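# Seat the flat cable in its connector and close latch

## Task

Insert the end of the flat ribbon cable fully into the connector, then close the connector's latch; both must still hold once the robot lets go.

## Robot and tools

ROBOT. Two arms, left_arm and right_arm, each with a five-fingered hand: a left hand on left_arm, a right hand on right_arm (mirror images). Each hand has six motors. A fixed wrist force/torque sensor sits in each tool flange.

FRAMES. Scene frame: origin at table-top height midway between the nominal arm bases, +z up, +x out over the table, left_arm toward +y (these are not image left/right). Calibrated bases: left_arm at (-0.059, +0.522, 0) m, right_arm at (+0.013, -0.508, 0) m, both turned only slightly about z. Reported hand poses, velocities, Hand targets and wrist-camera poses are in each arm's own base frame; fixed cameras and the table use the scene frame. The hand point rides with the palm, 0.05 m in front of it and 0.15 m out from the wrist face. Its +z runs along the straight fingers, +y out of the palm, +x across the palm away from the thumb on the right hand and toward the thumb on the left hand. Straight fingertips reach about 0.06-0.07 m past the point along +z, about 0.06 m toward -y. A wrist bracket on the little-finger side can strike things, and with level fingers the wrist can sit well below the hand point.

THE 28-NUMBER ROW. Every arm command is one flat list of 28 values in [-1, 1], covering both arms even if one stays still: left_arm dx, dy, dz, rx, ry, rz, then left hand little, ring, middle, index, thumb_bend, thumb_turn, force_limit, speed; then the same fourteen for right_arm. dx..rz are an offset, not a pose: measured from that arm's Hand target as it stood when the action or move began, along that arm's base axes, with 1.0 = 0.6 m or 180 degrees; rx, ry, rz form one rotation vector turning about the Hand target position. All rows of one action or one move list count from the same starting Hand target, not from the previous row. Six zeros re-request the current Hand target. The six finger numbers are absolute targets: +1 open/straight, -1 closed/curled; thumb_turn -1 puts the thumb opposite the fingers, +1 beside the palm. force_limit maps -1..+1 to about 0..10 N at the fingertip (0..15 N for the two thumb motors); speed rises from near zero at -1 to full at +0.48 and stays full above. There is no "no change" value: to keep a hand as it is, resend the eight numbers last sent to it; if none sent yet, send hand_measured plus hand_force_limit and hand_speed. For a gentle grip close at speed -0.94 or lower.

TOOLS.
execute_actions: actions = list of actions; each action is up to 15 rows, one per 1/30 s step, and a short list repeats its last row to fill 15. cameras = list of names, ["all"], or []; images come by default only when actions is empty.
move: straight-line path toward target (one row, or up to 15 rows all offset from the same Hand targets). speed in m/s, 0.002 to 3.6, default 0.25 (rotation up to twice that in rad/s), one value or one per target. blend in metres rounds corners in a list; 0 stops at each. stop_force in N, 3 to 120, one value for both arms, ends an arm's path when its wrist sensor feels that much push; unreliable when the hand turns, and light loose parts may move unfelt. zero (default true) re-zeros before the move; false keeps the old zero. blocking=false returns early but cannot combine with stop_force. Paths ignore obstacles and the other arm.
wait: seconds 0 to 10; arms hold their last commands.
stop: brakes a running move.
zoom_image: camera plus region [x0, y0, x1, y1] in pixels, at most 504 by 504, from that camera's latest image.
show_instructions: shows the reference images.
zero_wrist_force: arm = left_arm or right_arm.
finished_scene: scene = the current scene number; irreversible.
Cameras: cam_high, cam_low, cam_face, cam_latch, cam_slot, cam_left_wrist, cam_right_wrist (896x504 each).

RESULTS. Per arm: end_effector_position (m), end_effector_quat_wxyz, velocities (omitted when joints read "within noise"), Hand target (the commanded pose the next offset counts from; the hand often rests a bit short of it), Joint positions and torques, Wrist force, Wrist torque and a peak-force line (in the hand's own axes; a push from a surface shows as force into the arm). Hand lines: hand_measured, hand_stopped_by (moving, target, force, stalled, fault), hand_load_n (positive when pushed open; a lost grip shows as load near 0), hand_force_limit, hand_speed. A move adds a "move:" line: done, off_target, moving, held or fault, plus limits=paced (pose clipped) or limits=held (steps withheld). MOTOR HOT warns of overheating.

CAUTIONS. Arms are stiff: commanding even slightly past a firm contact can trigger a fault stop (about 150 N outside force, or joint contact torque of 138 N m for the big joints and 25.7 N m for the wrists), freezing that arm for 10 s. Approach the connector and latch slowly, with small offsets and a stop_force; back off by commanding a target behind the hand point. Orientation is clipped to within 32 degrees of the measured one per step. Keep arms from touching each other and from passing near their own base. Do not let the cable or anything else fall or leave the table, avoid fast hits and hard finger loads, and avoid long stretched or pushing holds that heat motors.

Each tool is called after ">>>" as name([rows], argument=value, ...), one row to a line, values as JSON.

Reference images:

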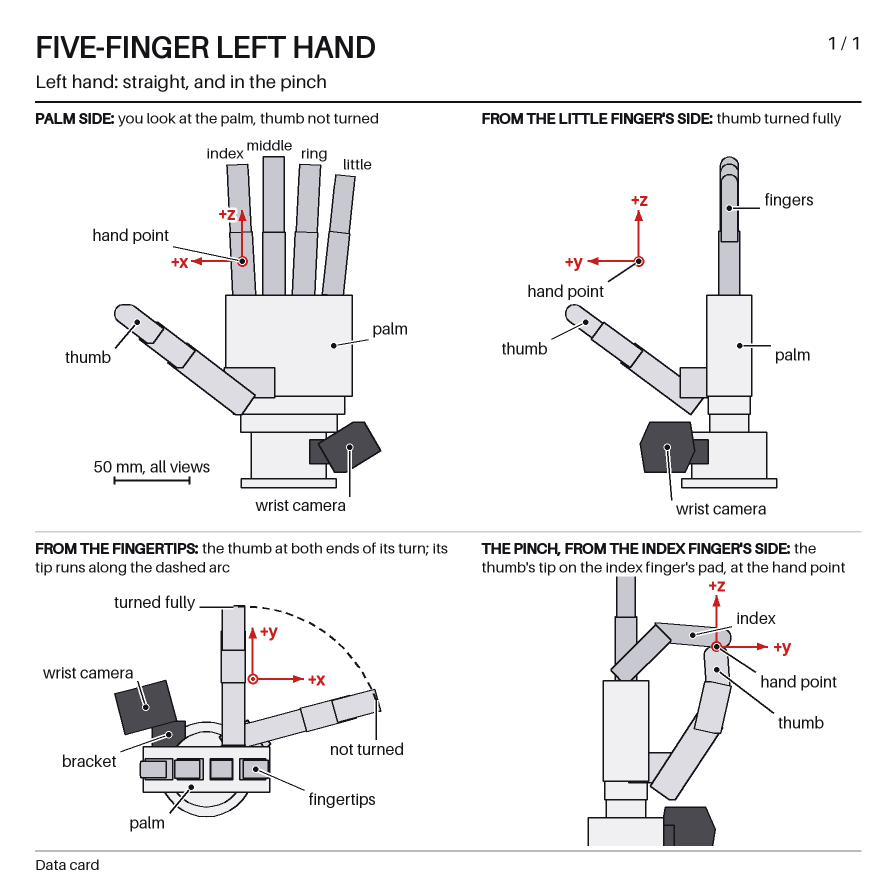

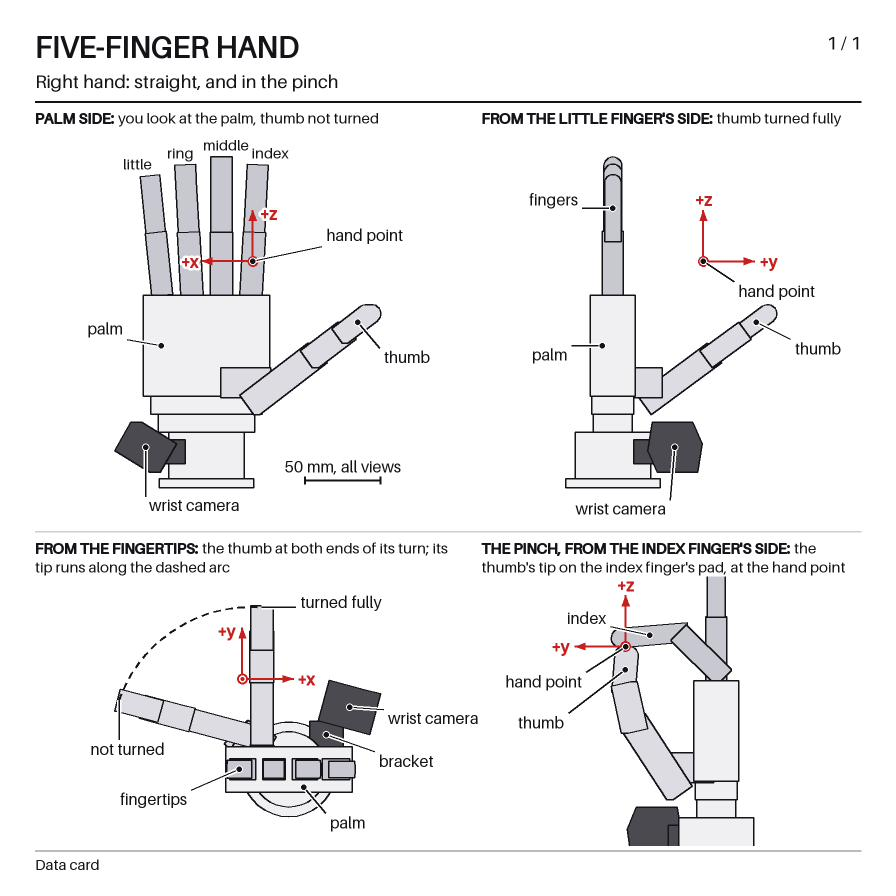

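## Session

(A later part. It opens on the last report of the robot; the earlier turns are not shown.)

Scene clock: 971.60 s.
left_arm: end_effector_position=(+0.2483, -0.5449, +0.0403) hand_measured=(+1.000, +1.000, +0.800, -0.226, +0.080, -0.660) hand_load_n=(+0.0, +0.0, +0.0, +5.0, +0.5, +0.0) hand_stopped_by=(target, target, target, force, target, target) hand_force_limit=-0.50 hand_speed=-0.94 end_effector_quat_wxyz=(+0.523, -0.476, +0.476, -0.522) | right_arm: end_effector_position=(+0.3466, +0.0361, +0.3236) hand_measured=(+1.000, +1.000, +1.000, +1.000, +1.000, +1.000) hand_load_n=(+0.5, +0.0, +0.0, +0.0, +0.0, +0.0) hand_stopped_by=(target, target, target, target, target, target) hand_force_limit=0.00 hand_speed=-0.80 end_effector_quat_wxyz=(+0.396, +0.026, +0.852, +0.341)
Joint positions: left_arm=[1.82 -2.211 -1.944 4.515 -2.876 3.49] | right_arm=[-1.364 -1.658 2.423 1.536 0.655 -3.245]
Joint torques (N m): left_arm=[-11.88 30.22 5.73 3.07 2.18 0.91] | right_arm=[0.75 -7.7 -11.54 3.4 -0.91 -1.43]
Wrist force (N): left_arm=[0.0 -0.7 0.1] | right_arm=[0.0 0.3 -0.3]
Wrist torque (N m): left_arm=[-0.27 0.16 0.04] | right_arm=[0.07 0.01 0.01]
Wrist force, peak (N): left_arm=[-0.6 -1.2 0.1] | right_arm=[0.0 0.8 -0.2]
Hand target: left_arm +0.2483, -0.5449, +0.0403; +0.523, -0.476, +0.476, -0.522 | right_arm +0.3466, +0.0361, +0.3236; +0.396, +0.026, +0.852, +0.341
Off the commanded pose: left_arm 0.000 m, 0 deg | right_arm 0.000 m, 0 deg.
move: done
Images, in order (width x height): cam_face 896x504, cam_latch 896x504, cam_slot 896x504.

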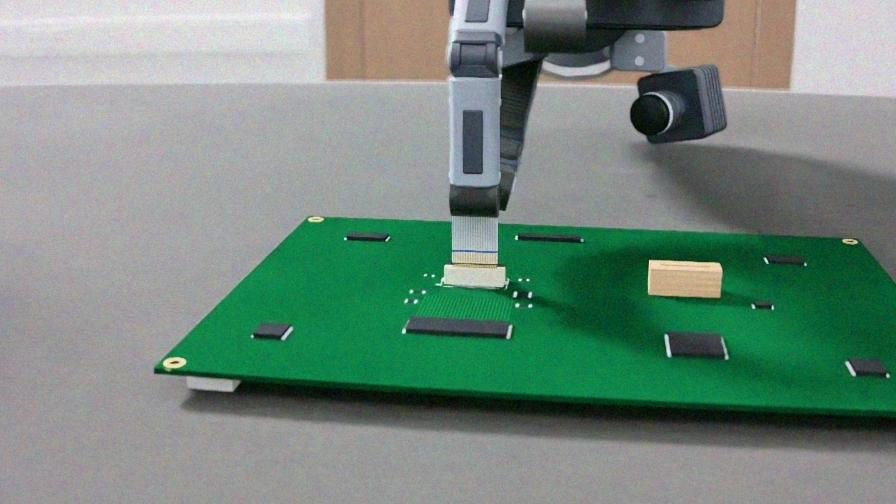

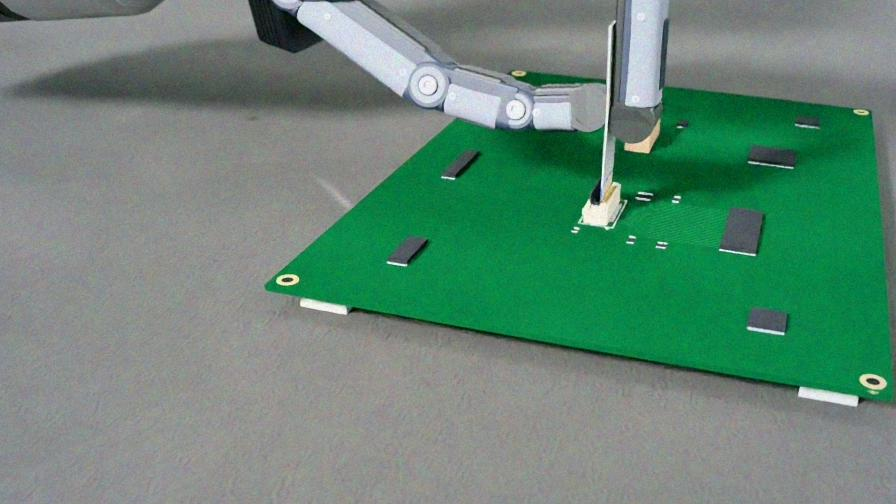

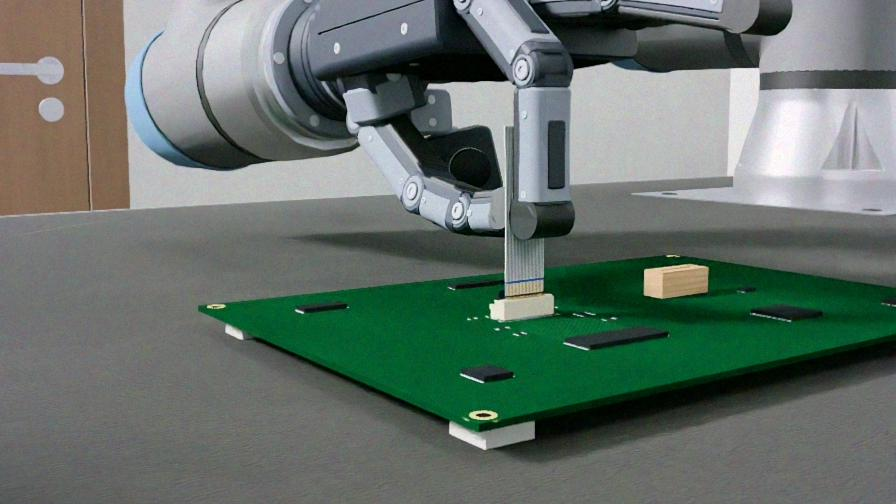

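>>> move(target=[0,0,-0.0025,0,0,0,1,1,0.8,-0.3,0.08,-0.66,-0.5,-0.94,0,0,0,0,0,0,1,1,1,1,1,1,0,-0.8], speed=0.006, stop_force=4, cameras=["cam_face","cam_latch","cam_slot"])

>>> zoom_image(camera="cam_face", region=[440, 235, 510, 295])

>>> zoom_image(camera="cam_latch", region=[575, 165, 635, 225])

>>> zoom_image(camera="cam_slot", region=[485, 265, 560, 325])

Scene clock: 982.93 s.
left_arm: end_effector_position=(+0.2483, -0.5449, +0.0394) hand_measured=(+1.000, +1.000, +0.800, -0.226, +0.080, -0.660) hand_load_n=(+0.0, +0.0, +0.0, +5.0, -0.5, +0.0) hand_stopped_by=(target, target, target, force, target, target) hand_force_limit=-0.50 hand_speed=-0.94 end_effector_quat_wxyz=(+0.523, -0.476, +0.476, -0.522) | right_arm: end_effector_position=(+0.3466, +0.0361, +0.3236) hand_measured=(+1.000, +1.000, +1.000, +1.000, +1.000, +1.000) hand_load_n=(+0.0, +0.0, +0.0, +0.0, +0.0, +0.0) hand_stopped_by=(target, target, target, target, target, target) hand_force_limit=0.00 hand_speed=-0.80 end_effector_quat_wxyz=(+0.396, +0.026, +0.852, +0.341)
Joint positions: left_arm=[1.82 -2.213 -1.944 4.517 -2.876 3.491] | right_arm=[-1.364 -1.658 2.423 1.536 0.655 -3.245]
Joint torques (N m): left_arm=[-11.68 48.91 7.01 -0.58 0.59 0.92] | right_arm=[0.79 -8.83 -13.65 3.6 -0.99 -1.39]
Wrist force (N): left_arm=[-0.4 -2.0 0.2] | right_arm=[-0.2 -0.1 -0.6]
Wrist torque (N m): left_arm=[-0.26 0.19 0.04] | right_arm=[0.04 0.05 -0.02]
Wrist force, peak (N): left_arm=[-1.3 -6.0 0.6] | right_arm=[-0.2 0.6 -0.5]
Hand target: left_arm +0.2483, -0.5449, +0.0394; +0.523, -0.476, +0.476, -0.522 (not the last commanded pose) | right_arm +0.3466, +0.0361, +0.3236; +0.396, +0.026, +0.852, +0.341
Off the commanded pose: left_arm 0.001 m, 0 deg | right_arm 0.000 m, 0 deg.
move: contact (left_arm)
Images, in order (width x height): cam_face 896x504, cam_latch 896x504, cam_slot 896x504.

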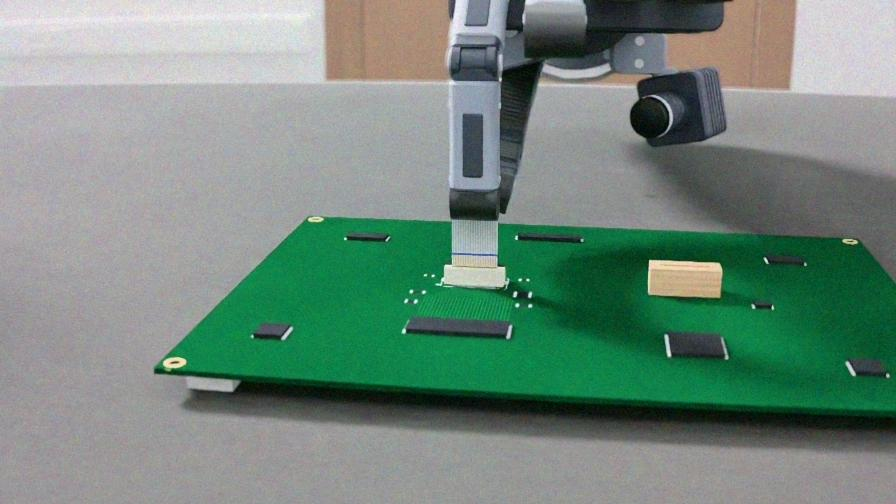

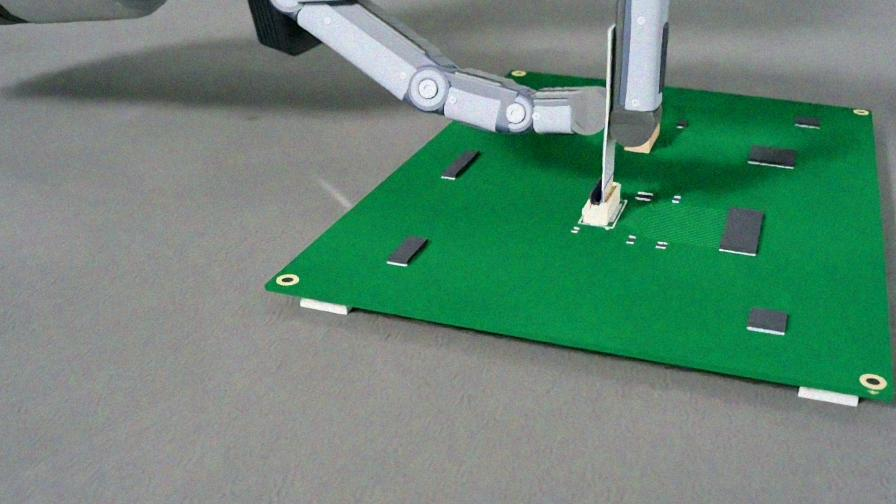

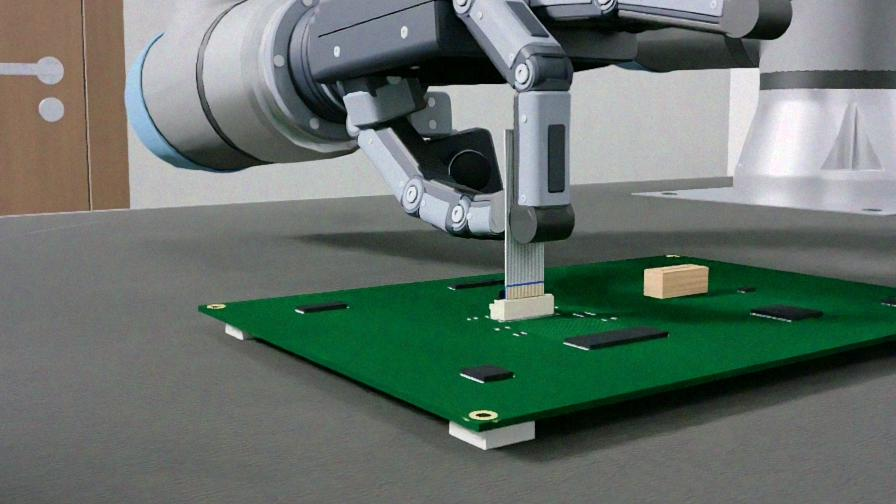

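Scaled by 7.200 from the camera's 896x504 image, which has a finer 1280x720 frame.

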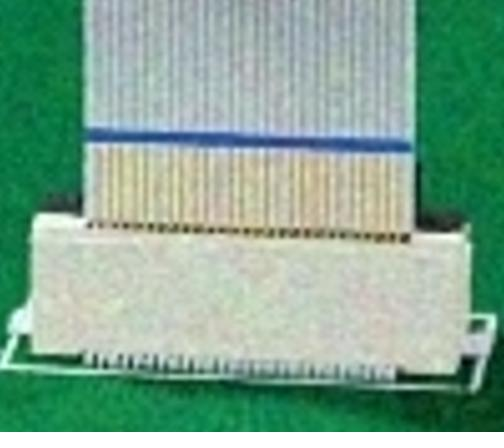

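Scaled by 8.400 from the camera's 896x504 image, which has a finer 1280x720 frame.

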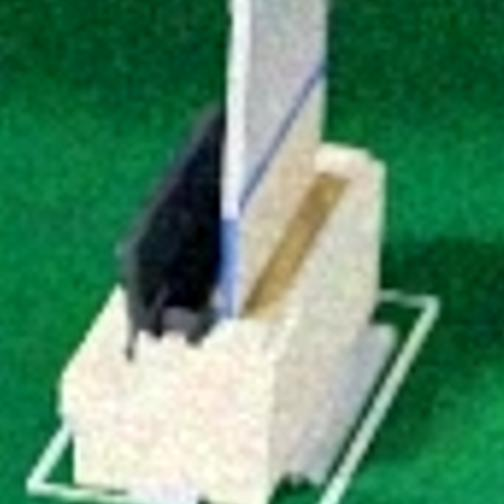

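Scaled by 6.720 from the camera's 896x504 image, which has a finer 1280x720 frame.

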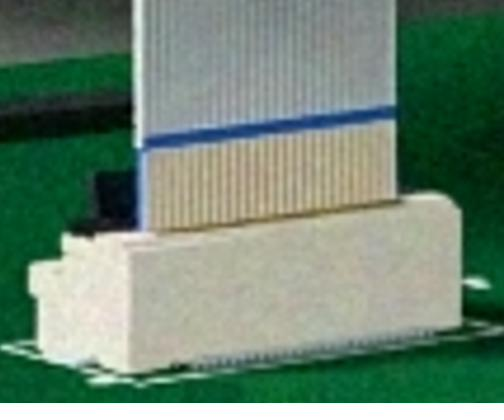

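>>> move(target=[0,0,0.012,0,0,0,1,1,0.8,-0.3,0.08,-0.66,-0.5,-0.94,0,0,0,0,0,0,1,1,1,1,1,1,0,-0.8], speed=0.03, cameras=["cam_face","cam_latch","cam_slot"])

>>> zoom_image(camera="cam_face", region=[440, 220, 510, 290])

>>> zoom_image(camera="cam_latch", region=[585, 175, 625, 215])

>>> zoom_image(camera="cam_latch", region=[575, 145, 635, 205])

>>> zoom_image(camera="cam_slot", region=[485, 250, 560, 325])

Scene clock: 1017.83 s.
left_arm: end_effector_position=(+0.2483, -0.5449, +0.0465) hand_measured=(+1.000, +1.000, +0.800, -0.226, +0.080, -0.660) hand_load_n=(+0.0, +0.0, +0.0, +5.0, +0.0, +0.0) hand_stopped_by=(target, target, target, force, target, target) hand_force_limit=-0.50 hand_speed=-0.94 end_effector_quat_wxyz=(+0.523, -0.476, +0.476, -0.522) | right_arm: end_effector_position=(+0.3466, +0.0361, +0.3236) hand_measured=(+1.000, +1.000, +1.000, +1.000, +1.000, +1.000) hand_load_n=(+0.0, +0.0, +0.0, +0.0, +0.0, +0.0) hand_stopped_by=(target, target, target, target, target, target) hand_force_limit=0.00 hand_speed=-0.80 end_effector_quat_wxyz=(+0.396, +0.026, +0.852, +0.341)
Joint positions: left_arm=[1.82 -2.198 -1.943 4.502 -2.876 3.491] | right_arm=[-1.364 -1.658 2.423 1.536 0.655 -3.245]
Joint torques (N m): left_arm=[-11.02 49.55 20.87 -0.33 0.31 -1.64] | right_arm=[0.41 -8.15 -12.87 3.48 -1 -1.34]
Wrist force (N): left_arm=[0.1 -0.5 0.0] | right_arm=[-0.1 0.3 -0.1]
Wrist torque (N m): left_arm=[-0.23 0.15 0.06] | right_arm=[0.07 0.02 0.00]
Wrist force, peak (N): left_arm=[-0.8 -4.1 0.1] | right_arm=[-0.3 0.6 -0.1]
Hand target: left_arm +0.2483, -0.5449, +0.0466; +0.523, -0.476, +0.476, -0.522 | right_arm +0.3466, +0.0361, +0.3236; +0.396, +0.026, +0.852, +0.341
Off the commanded pose: left_arm 0.000 m, 0 deg | right_arm 0.000 m, 0 deg.
move: done
Images, in order (width x height): cam_face 896x504, cam_latch 896x504, cam_slot 896x504.

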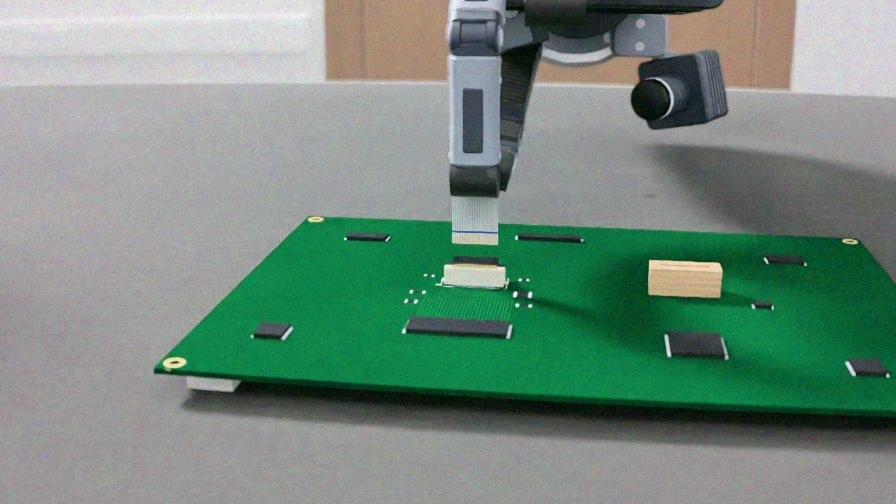

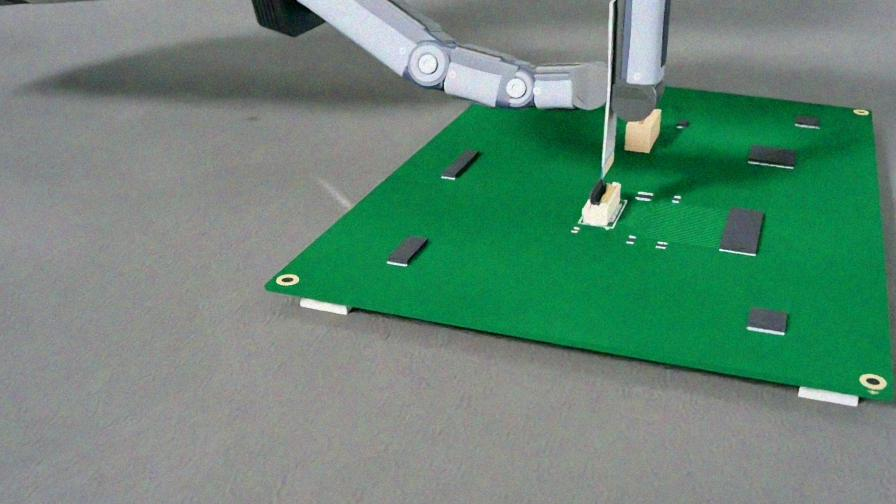

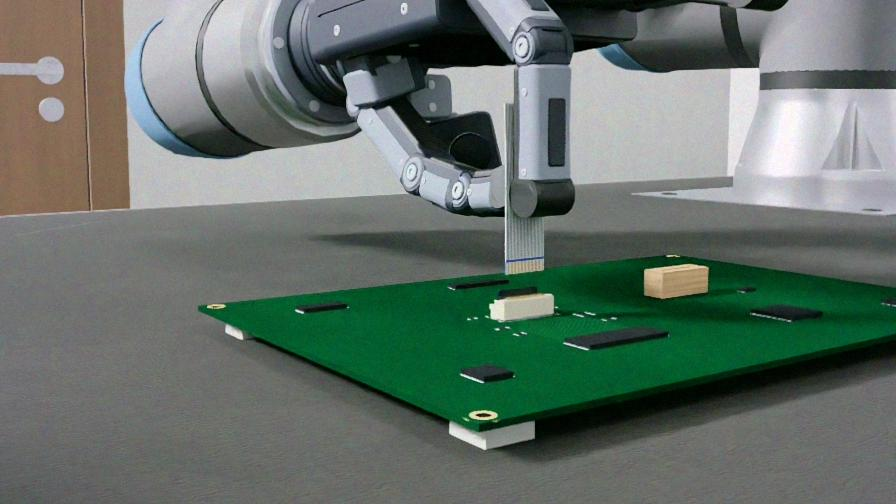

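Scaled by 7.200 from the camera's 896x504 image, which has a finer 1280x720 frame.

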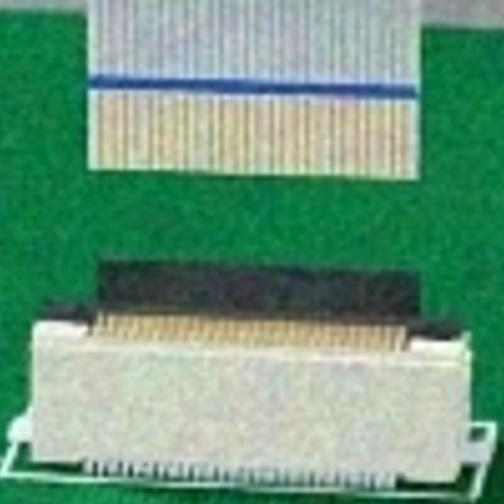

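Scaled by 12.600 from the camera's 896x504 image, which has a finer 1280x720 frame.

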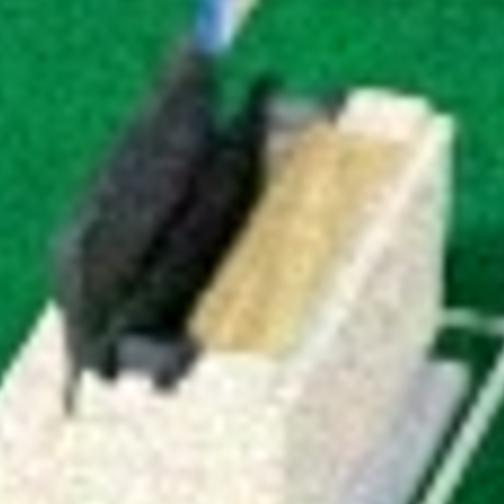

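Scaled by 8.400 from the camera's 896x504 image, which has a finer 1280x720 frame.

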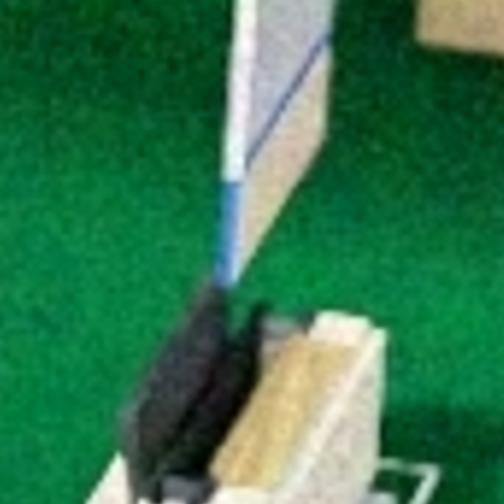

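Scaled by 6.720 from the camera's 896x504 image, which has a finer 1280x720 frame.

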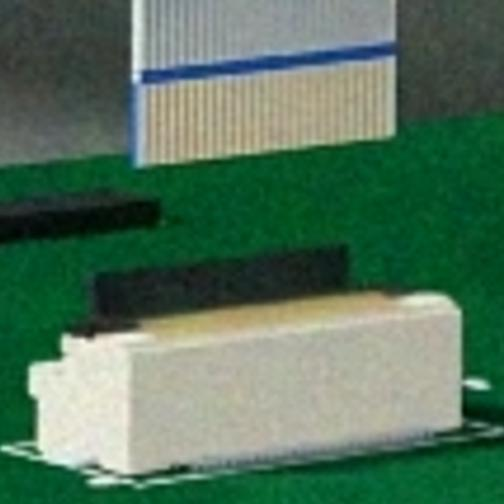

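>>> move([
  [0.0006,0,0,0,0,0,1,1,0.8,-0.3,0.08,-0.66,-0.5,-0.94,0,0,0,0,0,0,1,1,1,1,1,1,0,-0.8],
  [0.0006,0,-0.0105,0,0,0,1,1,0.8,-0.3,0.08,-0.66,-0.5,-0.94,0,0,0,0,0,0,1,1,1,1,1,1,0,-0.8],
], speed=0.03)

>>> move(target=[0,0,-0.006,0,0,0,1,1,0.8,-0.3,0.08,-0.66,-0.5,-0.94,0,0,0,0,0,0,1,1,1,1,1,1,0,-0.8], speed=0.006, stop_force=5, cameras=["cam_face","cam_latch","cam_slot"])

>>> zoom_image(camera="cam_face", region=[440, 235, 510, 295])

>>> zoom_image(camera="cam_latch", region=[575, 165, 635, 225])

>>> zoom_image(camera="cam_slot", region=[485, 265, 560, 325])

Scene clock: 1063.40 s.
left_arm: end_effector_position=(+0.2486, -0.5449, +0.0404) hand_measured=(+1.000, +1.000, +0.800, -0.226, +0.080, -0.660) hand_load_n=(+0.0, +0.0, +0.0, +5.0, +0.0, +0.0) hand_stopped_by=(target, target, target, force, target, target) hand_force_limit=-0.50 hand_speed=-0.94 end_effector_quat_wxyz=(+0.523, -0.476, +0.476, -0.522) | right_arm: end_effector_position=(+0.3466, +0.0361, +0.3236) hand_measured=(+1.000, +1.000, +1.000, +1.000, +1.000, +1.000) hand_load_n=(+0.0, +0.0, +0.5, +0.0, -0.5, +0.0) hand_stopped_by=(target, target, target, target, target, target) hand_force_limit=0.00 hand_speed=-0.80 end_effector_quat_wxyz=(+0.396, +0.026, +0.852, +0.341)
Joint positions: left_arm=[1.821 -2.211 -1.943 4.513 -2.875 3.489] | right_arm=[-1.364 -1.658 2.423 1.536 0.655 -3.245]
Joint torques (N m): left_arm=[11.97 29.98 4.99 2.66 2.13 1] | right_arm=[-0.37 -8.14 -12.86 3.43 -1.14 -1.3]
Wrist force (N): left_arm=[-0.2 -0.6 0.0] | right_arm=[-0.2 0.1 -0.2]
Wrist torque (N m): left_arm=[-0.25 0.19 0.14] | right_arm=[0.03 0.05 -0.01]
Wrist force, peak (N): left_arm=[-0.3 -1.1 0.4] | right_arm=[-0.3 0.5 -0.5]
Hand target: left_arm +0.2486, -0.5449, +0.0403; +0.523, -0.476, +0.476, -0.522 | right_arm +0.3466, +0.0361, +0.3236; +0.396, +0.026, +0.852, +0.341
Off the commanded pose: left_arm 0.000 m, 0 deg | right_arm 0.000 m, 0 deg.
move: done

Scene clock: 1064.67 s.
left_arm: end_effector_position=(+0.2486, -0.5449, +0.0394) hand_measured=(+1.000, +1.000, +0.800, -0.226, +0.080, -0.660) hand_load_n=(+0.0, +0.0, +0.0, +5.0, -1.0, +0.0) hand_stopped_by=(target, target, target, force, target, target) hand_force_limit=-0.50 hand_speed=-0.94 end_effector_quat_wxyz=(+0.523, -0.476, +0.476, -0.522) | right_arm: end_effector_position=(+0.3466, +0.0361, +0.3236) hand_measured=(+1.000, +1.000, +1.000, +1.000, +1.000, +1.000) hand_load_n=(+0.0, +0.0, +0.0, +0.0, +0.0, +0.0) hand_stopped_by=(target, target, target, target, target, target) hand_force_limit=0.00 hand_speed=-0.80 end_effector_quat_wxyz=(+0.396, +0.026, +0.852, +0.341)
Joint positions: left_arm=[1.821 -2.213 -1.943 4.516 -2.875 3.49] | right_arm=[-1.364 -1.658 2.423 1.536 0.655 -3.245]
Joint torques (N m): left_arm=[10.85 49.51 6.14 -0.36 1.5 0.89] | right_arm=[0.27 -8.63 -13.83 3.48 -1.05 -1.25]
Wrist force (N): left_arm=[-0.4 -1.4 0.2] | right_arm=[-0.4 0.3 -0.3]
Wrist torque (N m): left_arm=[-0.28 0.20 0.14] | right_arm=[0.05 0.06 -0.01]
Wrist force, peak (N): left_arm=[-1.2 -6.4 0.6] | right_arm=[-0.4 0.5 -0.4]
Hand target: left_arm +0.2486, -0.5449, +0.0394; +0.523, -0.476, +0.476, -0.522 (not the last commanded pose) | right_arm +0.3466, +0.0361, +0.3236; +0.396, +0.026, +0.852, +0.341
Off the commanded pose: left_arm 0.003 m, 0 deg | right_arm 0.000 m, 0 deg.
move: contact (left_arm)
Images, in order (width x height): cam_face 896x504, cam_latch 896x504, cam_slot 896x504.

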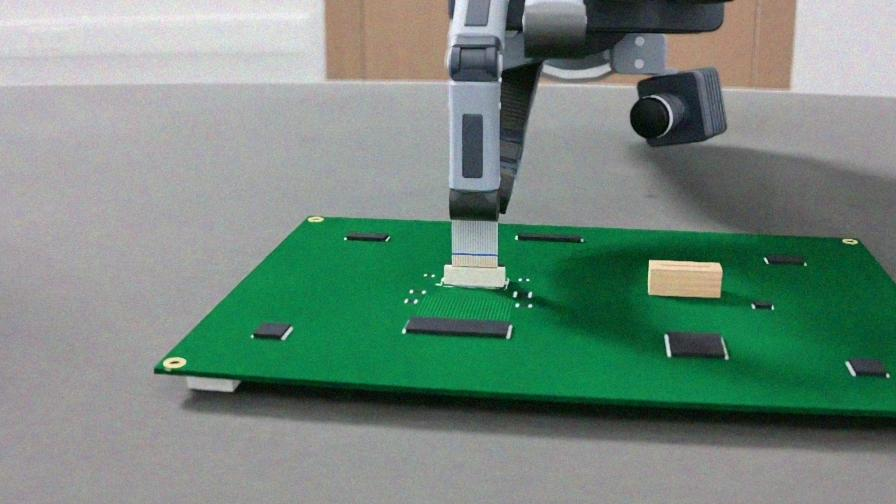

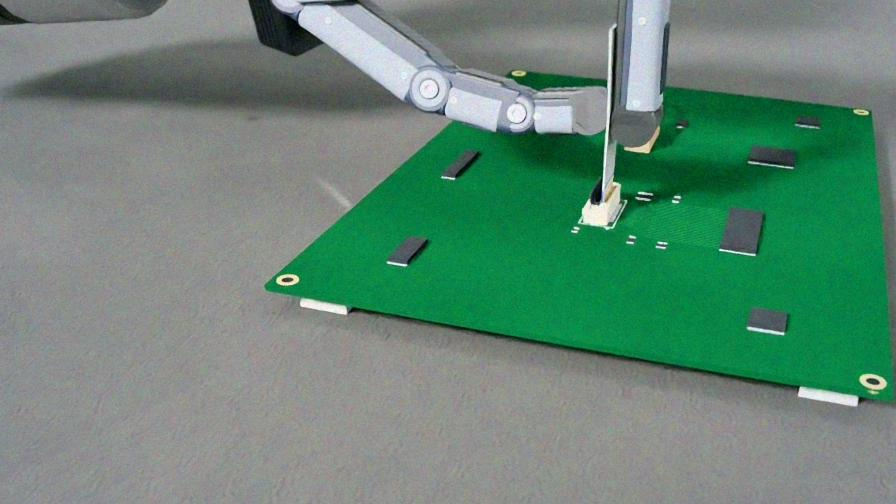

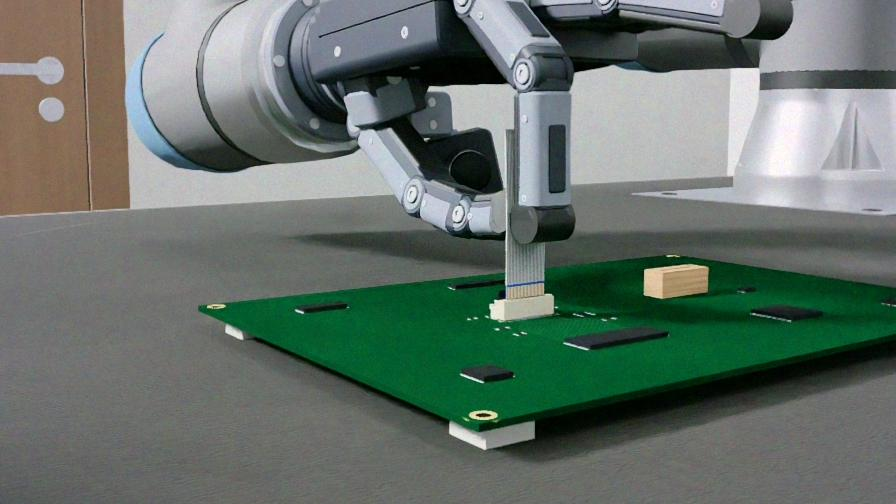

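Scaled by 7.200 from the camera's 896x504 image, which has a finer 1280x720 frame.

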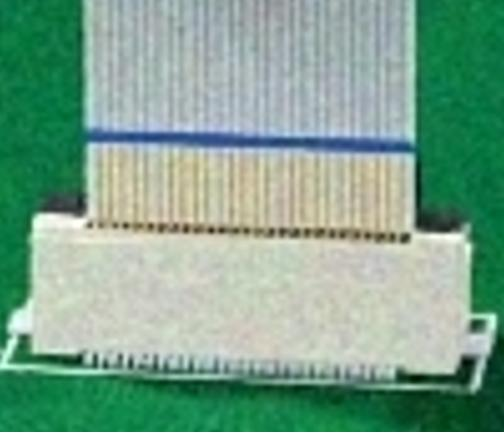

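Scaled by 8.400 from the camera's 896x504 image, which has a finer 1280x720 frame.

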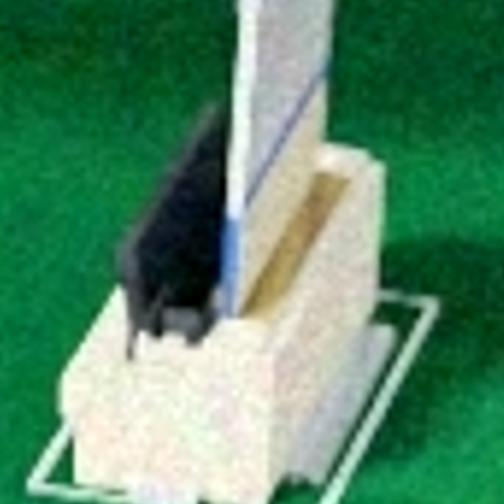

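Scaled by 6.720 from the camera's 896x504 image, which has a finer 1280x720 frame.

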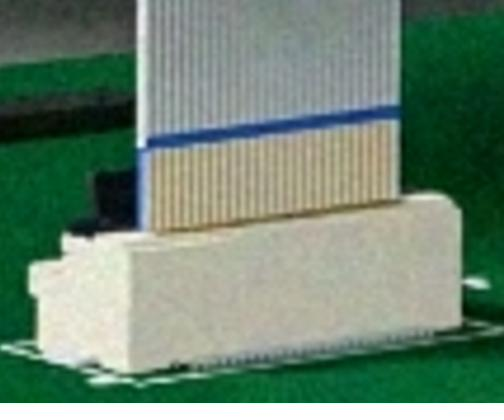

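>>> move([
  [0,0,0.0025,0,0,0,1,1,0.8,-0.3,0.08,-0.66,-0.5,-0.94,0,0,0,0,0,0,1,1,1,1,1,1,0,-0.8],
  [-0.0003,0.0005,0.0025,0,0,0,1,1,0.8,-0.3,0.08,-0.66,-0.5,-0.94,0,0,0,0,0,0,1,1,1,1,1,1,0,-0.8],
], speed=0.02)

>>> move(target=[0,0,-0.0065,0,0,0,1,1,0.8,-0.3,0.08,-0.66,-0.5,-0.94,0,0,0,0,0,0,1,1,1,1,1,1,0,-0.8], speed=0.006, stop_force=5, cameras=["cam_face","cam_latch","cam_slot"])

>>> zoom_image(camera="cam_face", region=[440, 235, 510, 295])

>>> zoom_image(camera="cam_latch", region=[585, 175, 625, 215])

Scene clock: 1119.63 s.
left_arm: end_effector_position=(+0.2486, -0.5446, +0.0409) hand_measured=(+1.000, +1.000, +0.800, -0.226, +0.080, -0.660) hand_load_n=(+0.0, +0.0, +0.0, +5.0, -1.0, -0.5) hand_stopped_by=(target, target, target, force, target, target) hand_force_limit=-0.50 hand_speed=-0.94 end_effector_quat_wxyz=(+0.523, -0.476, +0.476, -0.522) | right_arm: end_effector_position=(+0.3466, +0.0361, +0.3236) hand_measured=(+1.000, +1.000, +1.000, +1.000, +1.000, +1.000) hand_load_n=(+0.0, +0.0, +0.0, +0.0, +0.0, +0.0) hand_stopped_by=(target, target, target, target, target, target) hand_force_limit=0.00 hand_speed=-0.80 end_effector_quat_wxyz=(+0.396, +0.026, +0.852, +0.341)
Joint positions: left_arm=[1.821 -2.21 -1.944 4.513 -2.875 3.49] | right_arm=[-1.364 -1.658 2.423 1.536 0.655 -3.245]
Joint torques (N m): left_arm=[-5.09 50.63 6.53 2.43 -1.2 0.95] | right_arm=[-0.93 -6.88 -12.46 3.71 -0.98 -1.54]
Wrist force (N): left_arm=[-0.2 -0.7 0.3] | right_arm=[-0.4 0.4 -0.2]
Wrist torque (N m): left_arm=[-0.26 0.19 0.10] | right_arm=[0.07 0.06 -0.01]
Wrist force, peak (N): left_arm=[-0.3 -1.6 0.1] | right_arm=[-0.3 0.7 -0.3]
Hand target: left_arm +0.2484, -0.5446, +0.0409; +0.523, -0.476, +0.476, -0.522 | right_arm +0.3466, +0.0361, +0.3236; +0.396, +0.026, +0.852, +0.341
Off the commanded pose: left_arm 0.000 m, 0 deg | right_arm 0.000 m, 0 deg.
move: done

Scene clock: 1121.03 s.
left_arm: end_effector_position=(+0.2485, -0.5446, +0.0393) hand_measured=(+1.000, +1.000, +0.800, -0.226, +0.080, -0.660) hand_load_n=(+0.0, +0.0, +0.0, +5.0, -1.5, -0.5) hand_stopped_by=(target, target, target, force, target, target) hand_force_limit=-0.50 hand_speed=-0.94 end_effector_quat_wxyz=(+0.523, -0.476, +0.476, -0.522) | right_arm: end_effector_position=(+0.3466, +0.0361, +0.3236) hand_measured=(+1.000, +1.000, +1.000, +1.000, +1.000, +1.000) hand_load_n=(+0.0, +0.0, +0.0, +0.0, +0.0, +0.0) hand_stopped_by=(target, target, target, target, target, target) hand_force_limit=0.00 hand_speed=-0.80 end_effector_quat_wxyz=(+0.396, +0.026, +0.852, +0.341)
Joint positions: left_arm=[1.821 -2.213 -1.944 4.517 -2.876 3.49] | right_arm=[-1.364 -1.658 2.423 1.536 0.655 -3.245]
Joint torques (N m): left_arm=[-6.7 50.22 7.61 -0.37 -1.16 0.96] | right_arm=[-0.34 -7.47 -13.24 3.65 -0.98 -1.52]
Wrist force (N): left_arm=[-0.3 -1.8 0.2] | right_arm=[0.0 0.3 0.1]
Wrist torque (N m): left_arm=[-0.33 0.19 0.11] | right_arm=[0.02 0.00 0.01]
Wrist force, peak (N): left_arm=[-1.3 -7.0 0.6] | right_arm=[-0.6 0.5 -0.3]
Hand target: left_arm +0.2485, -0.5446, +0.0393; +0.523, -0.476, +0.476, -0.522 (not the last commanded pose) | right_arm +0.3466, +0.0361, +0.3236; +0.396, +0.026, +0.852, +0.341
Off the commanded pose: left_arm 0.002 m, 0 deg | right_arm 0.000 m, 0 deg.
move: contact (left_arm)
Images, in order (width x height): cam_face 896x504, cam_latch 896x504, cam_slot 896x504.

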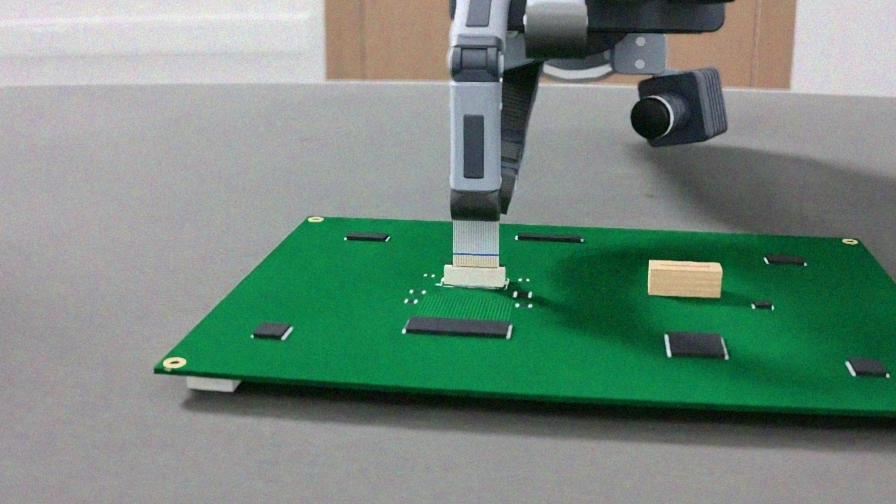

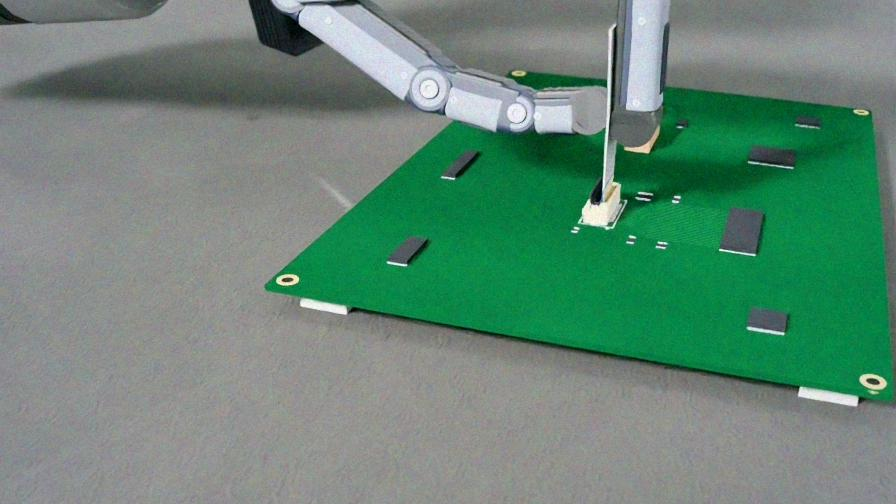

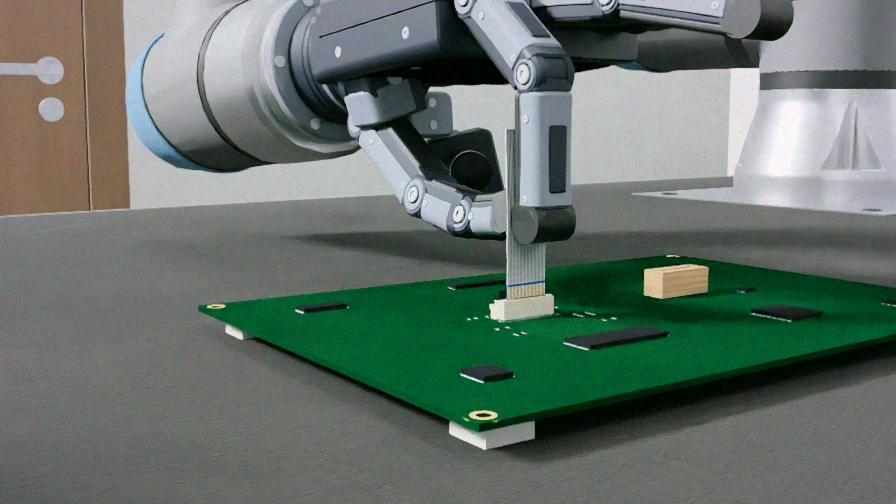

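Scaled by 7.200 from the camera's 896x504 image, which has a finer 1280x720 frame.

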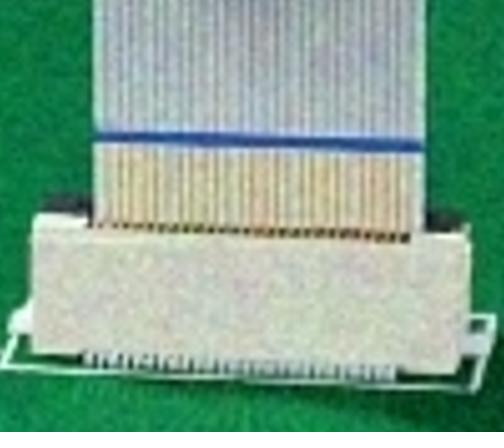

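Scaled by 12.600 from the camera's 896x504 image, which has a finer 1280x720 frame.

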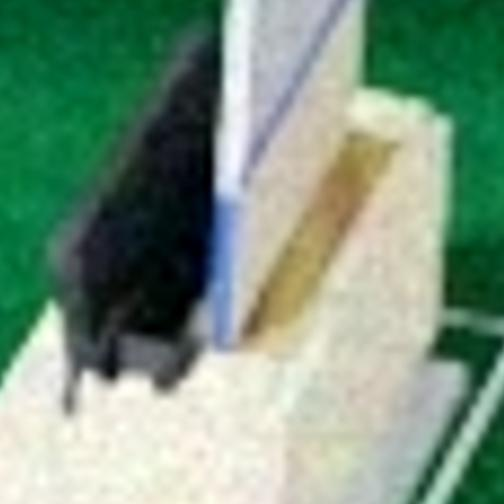

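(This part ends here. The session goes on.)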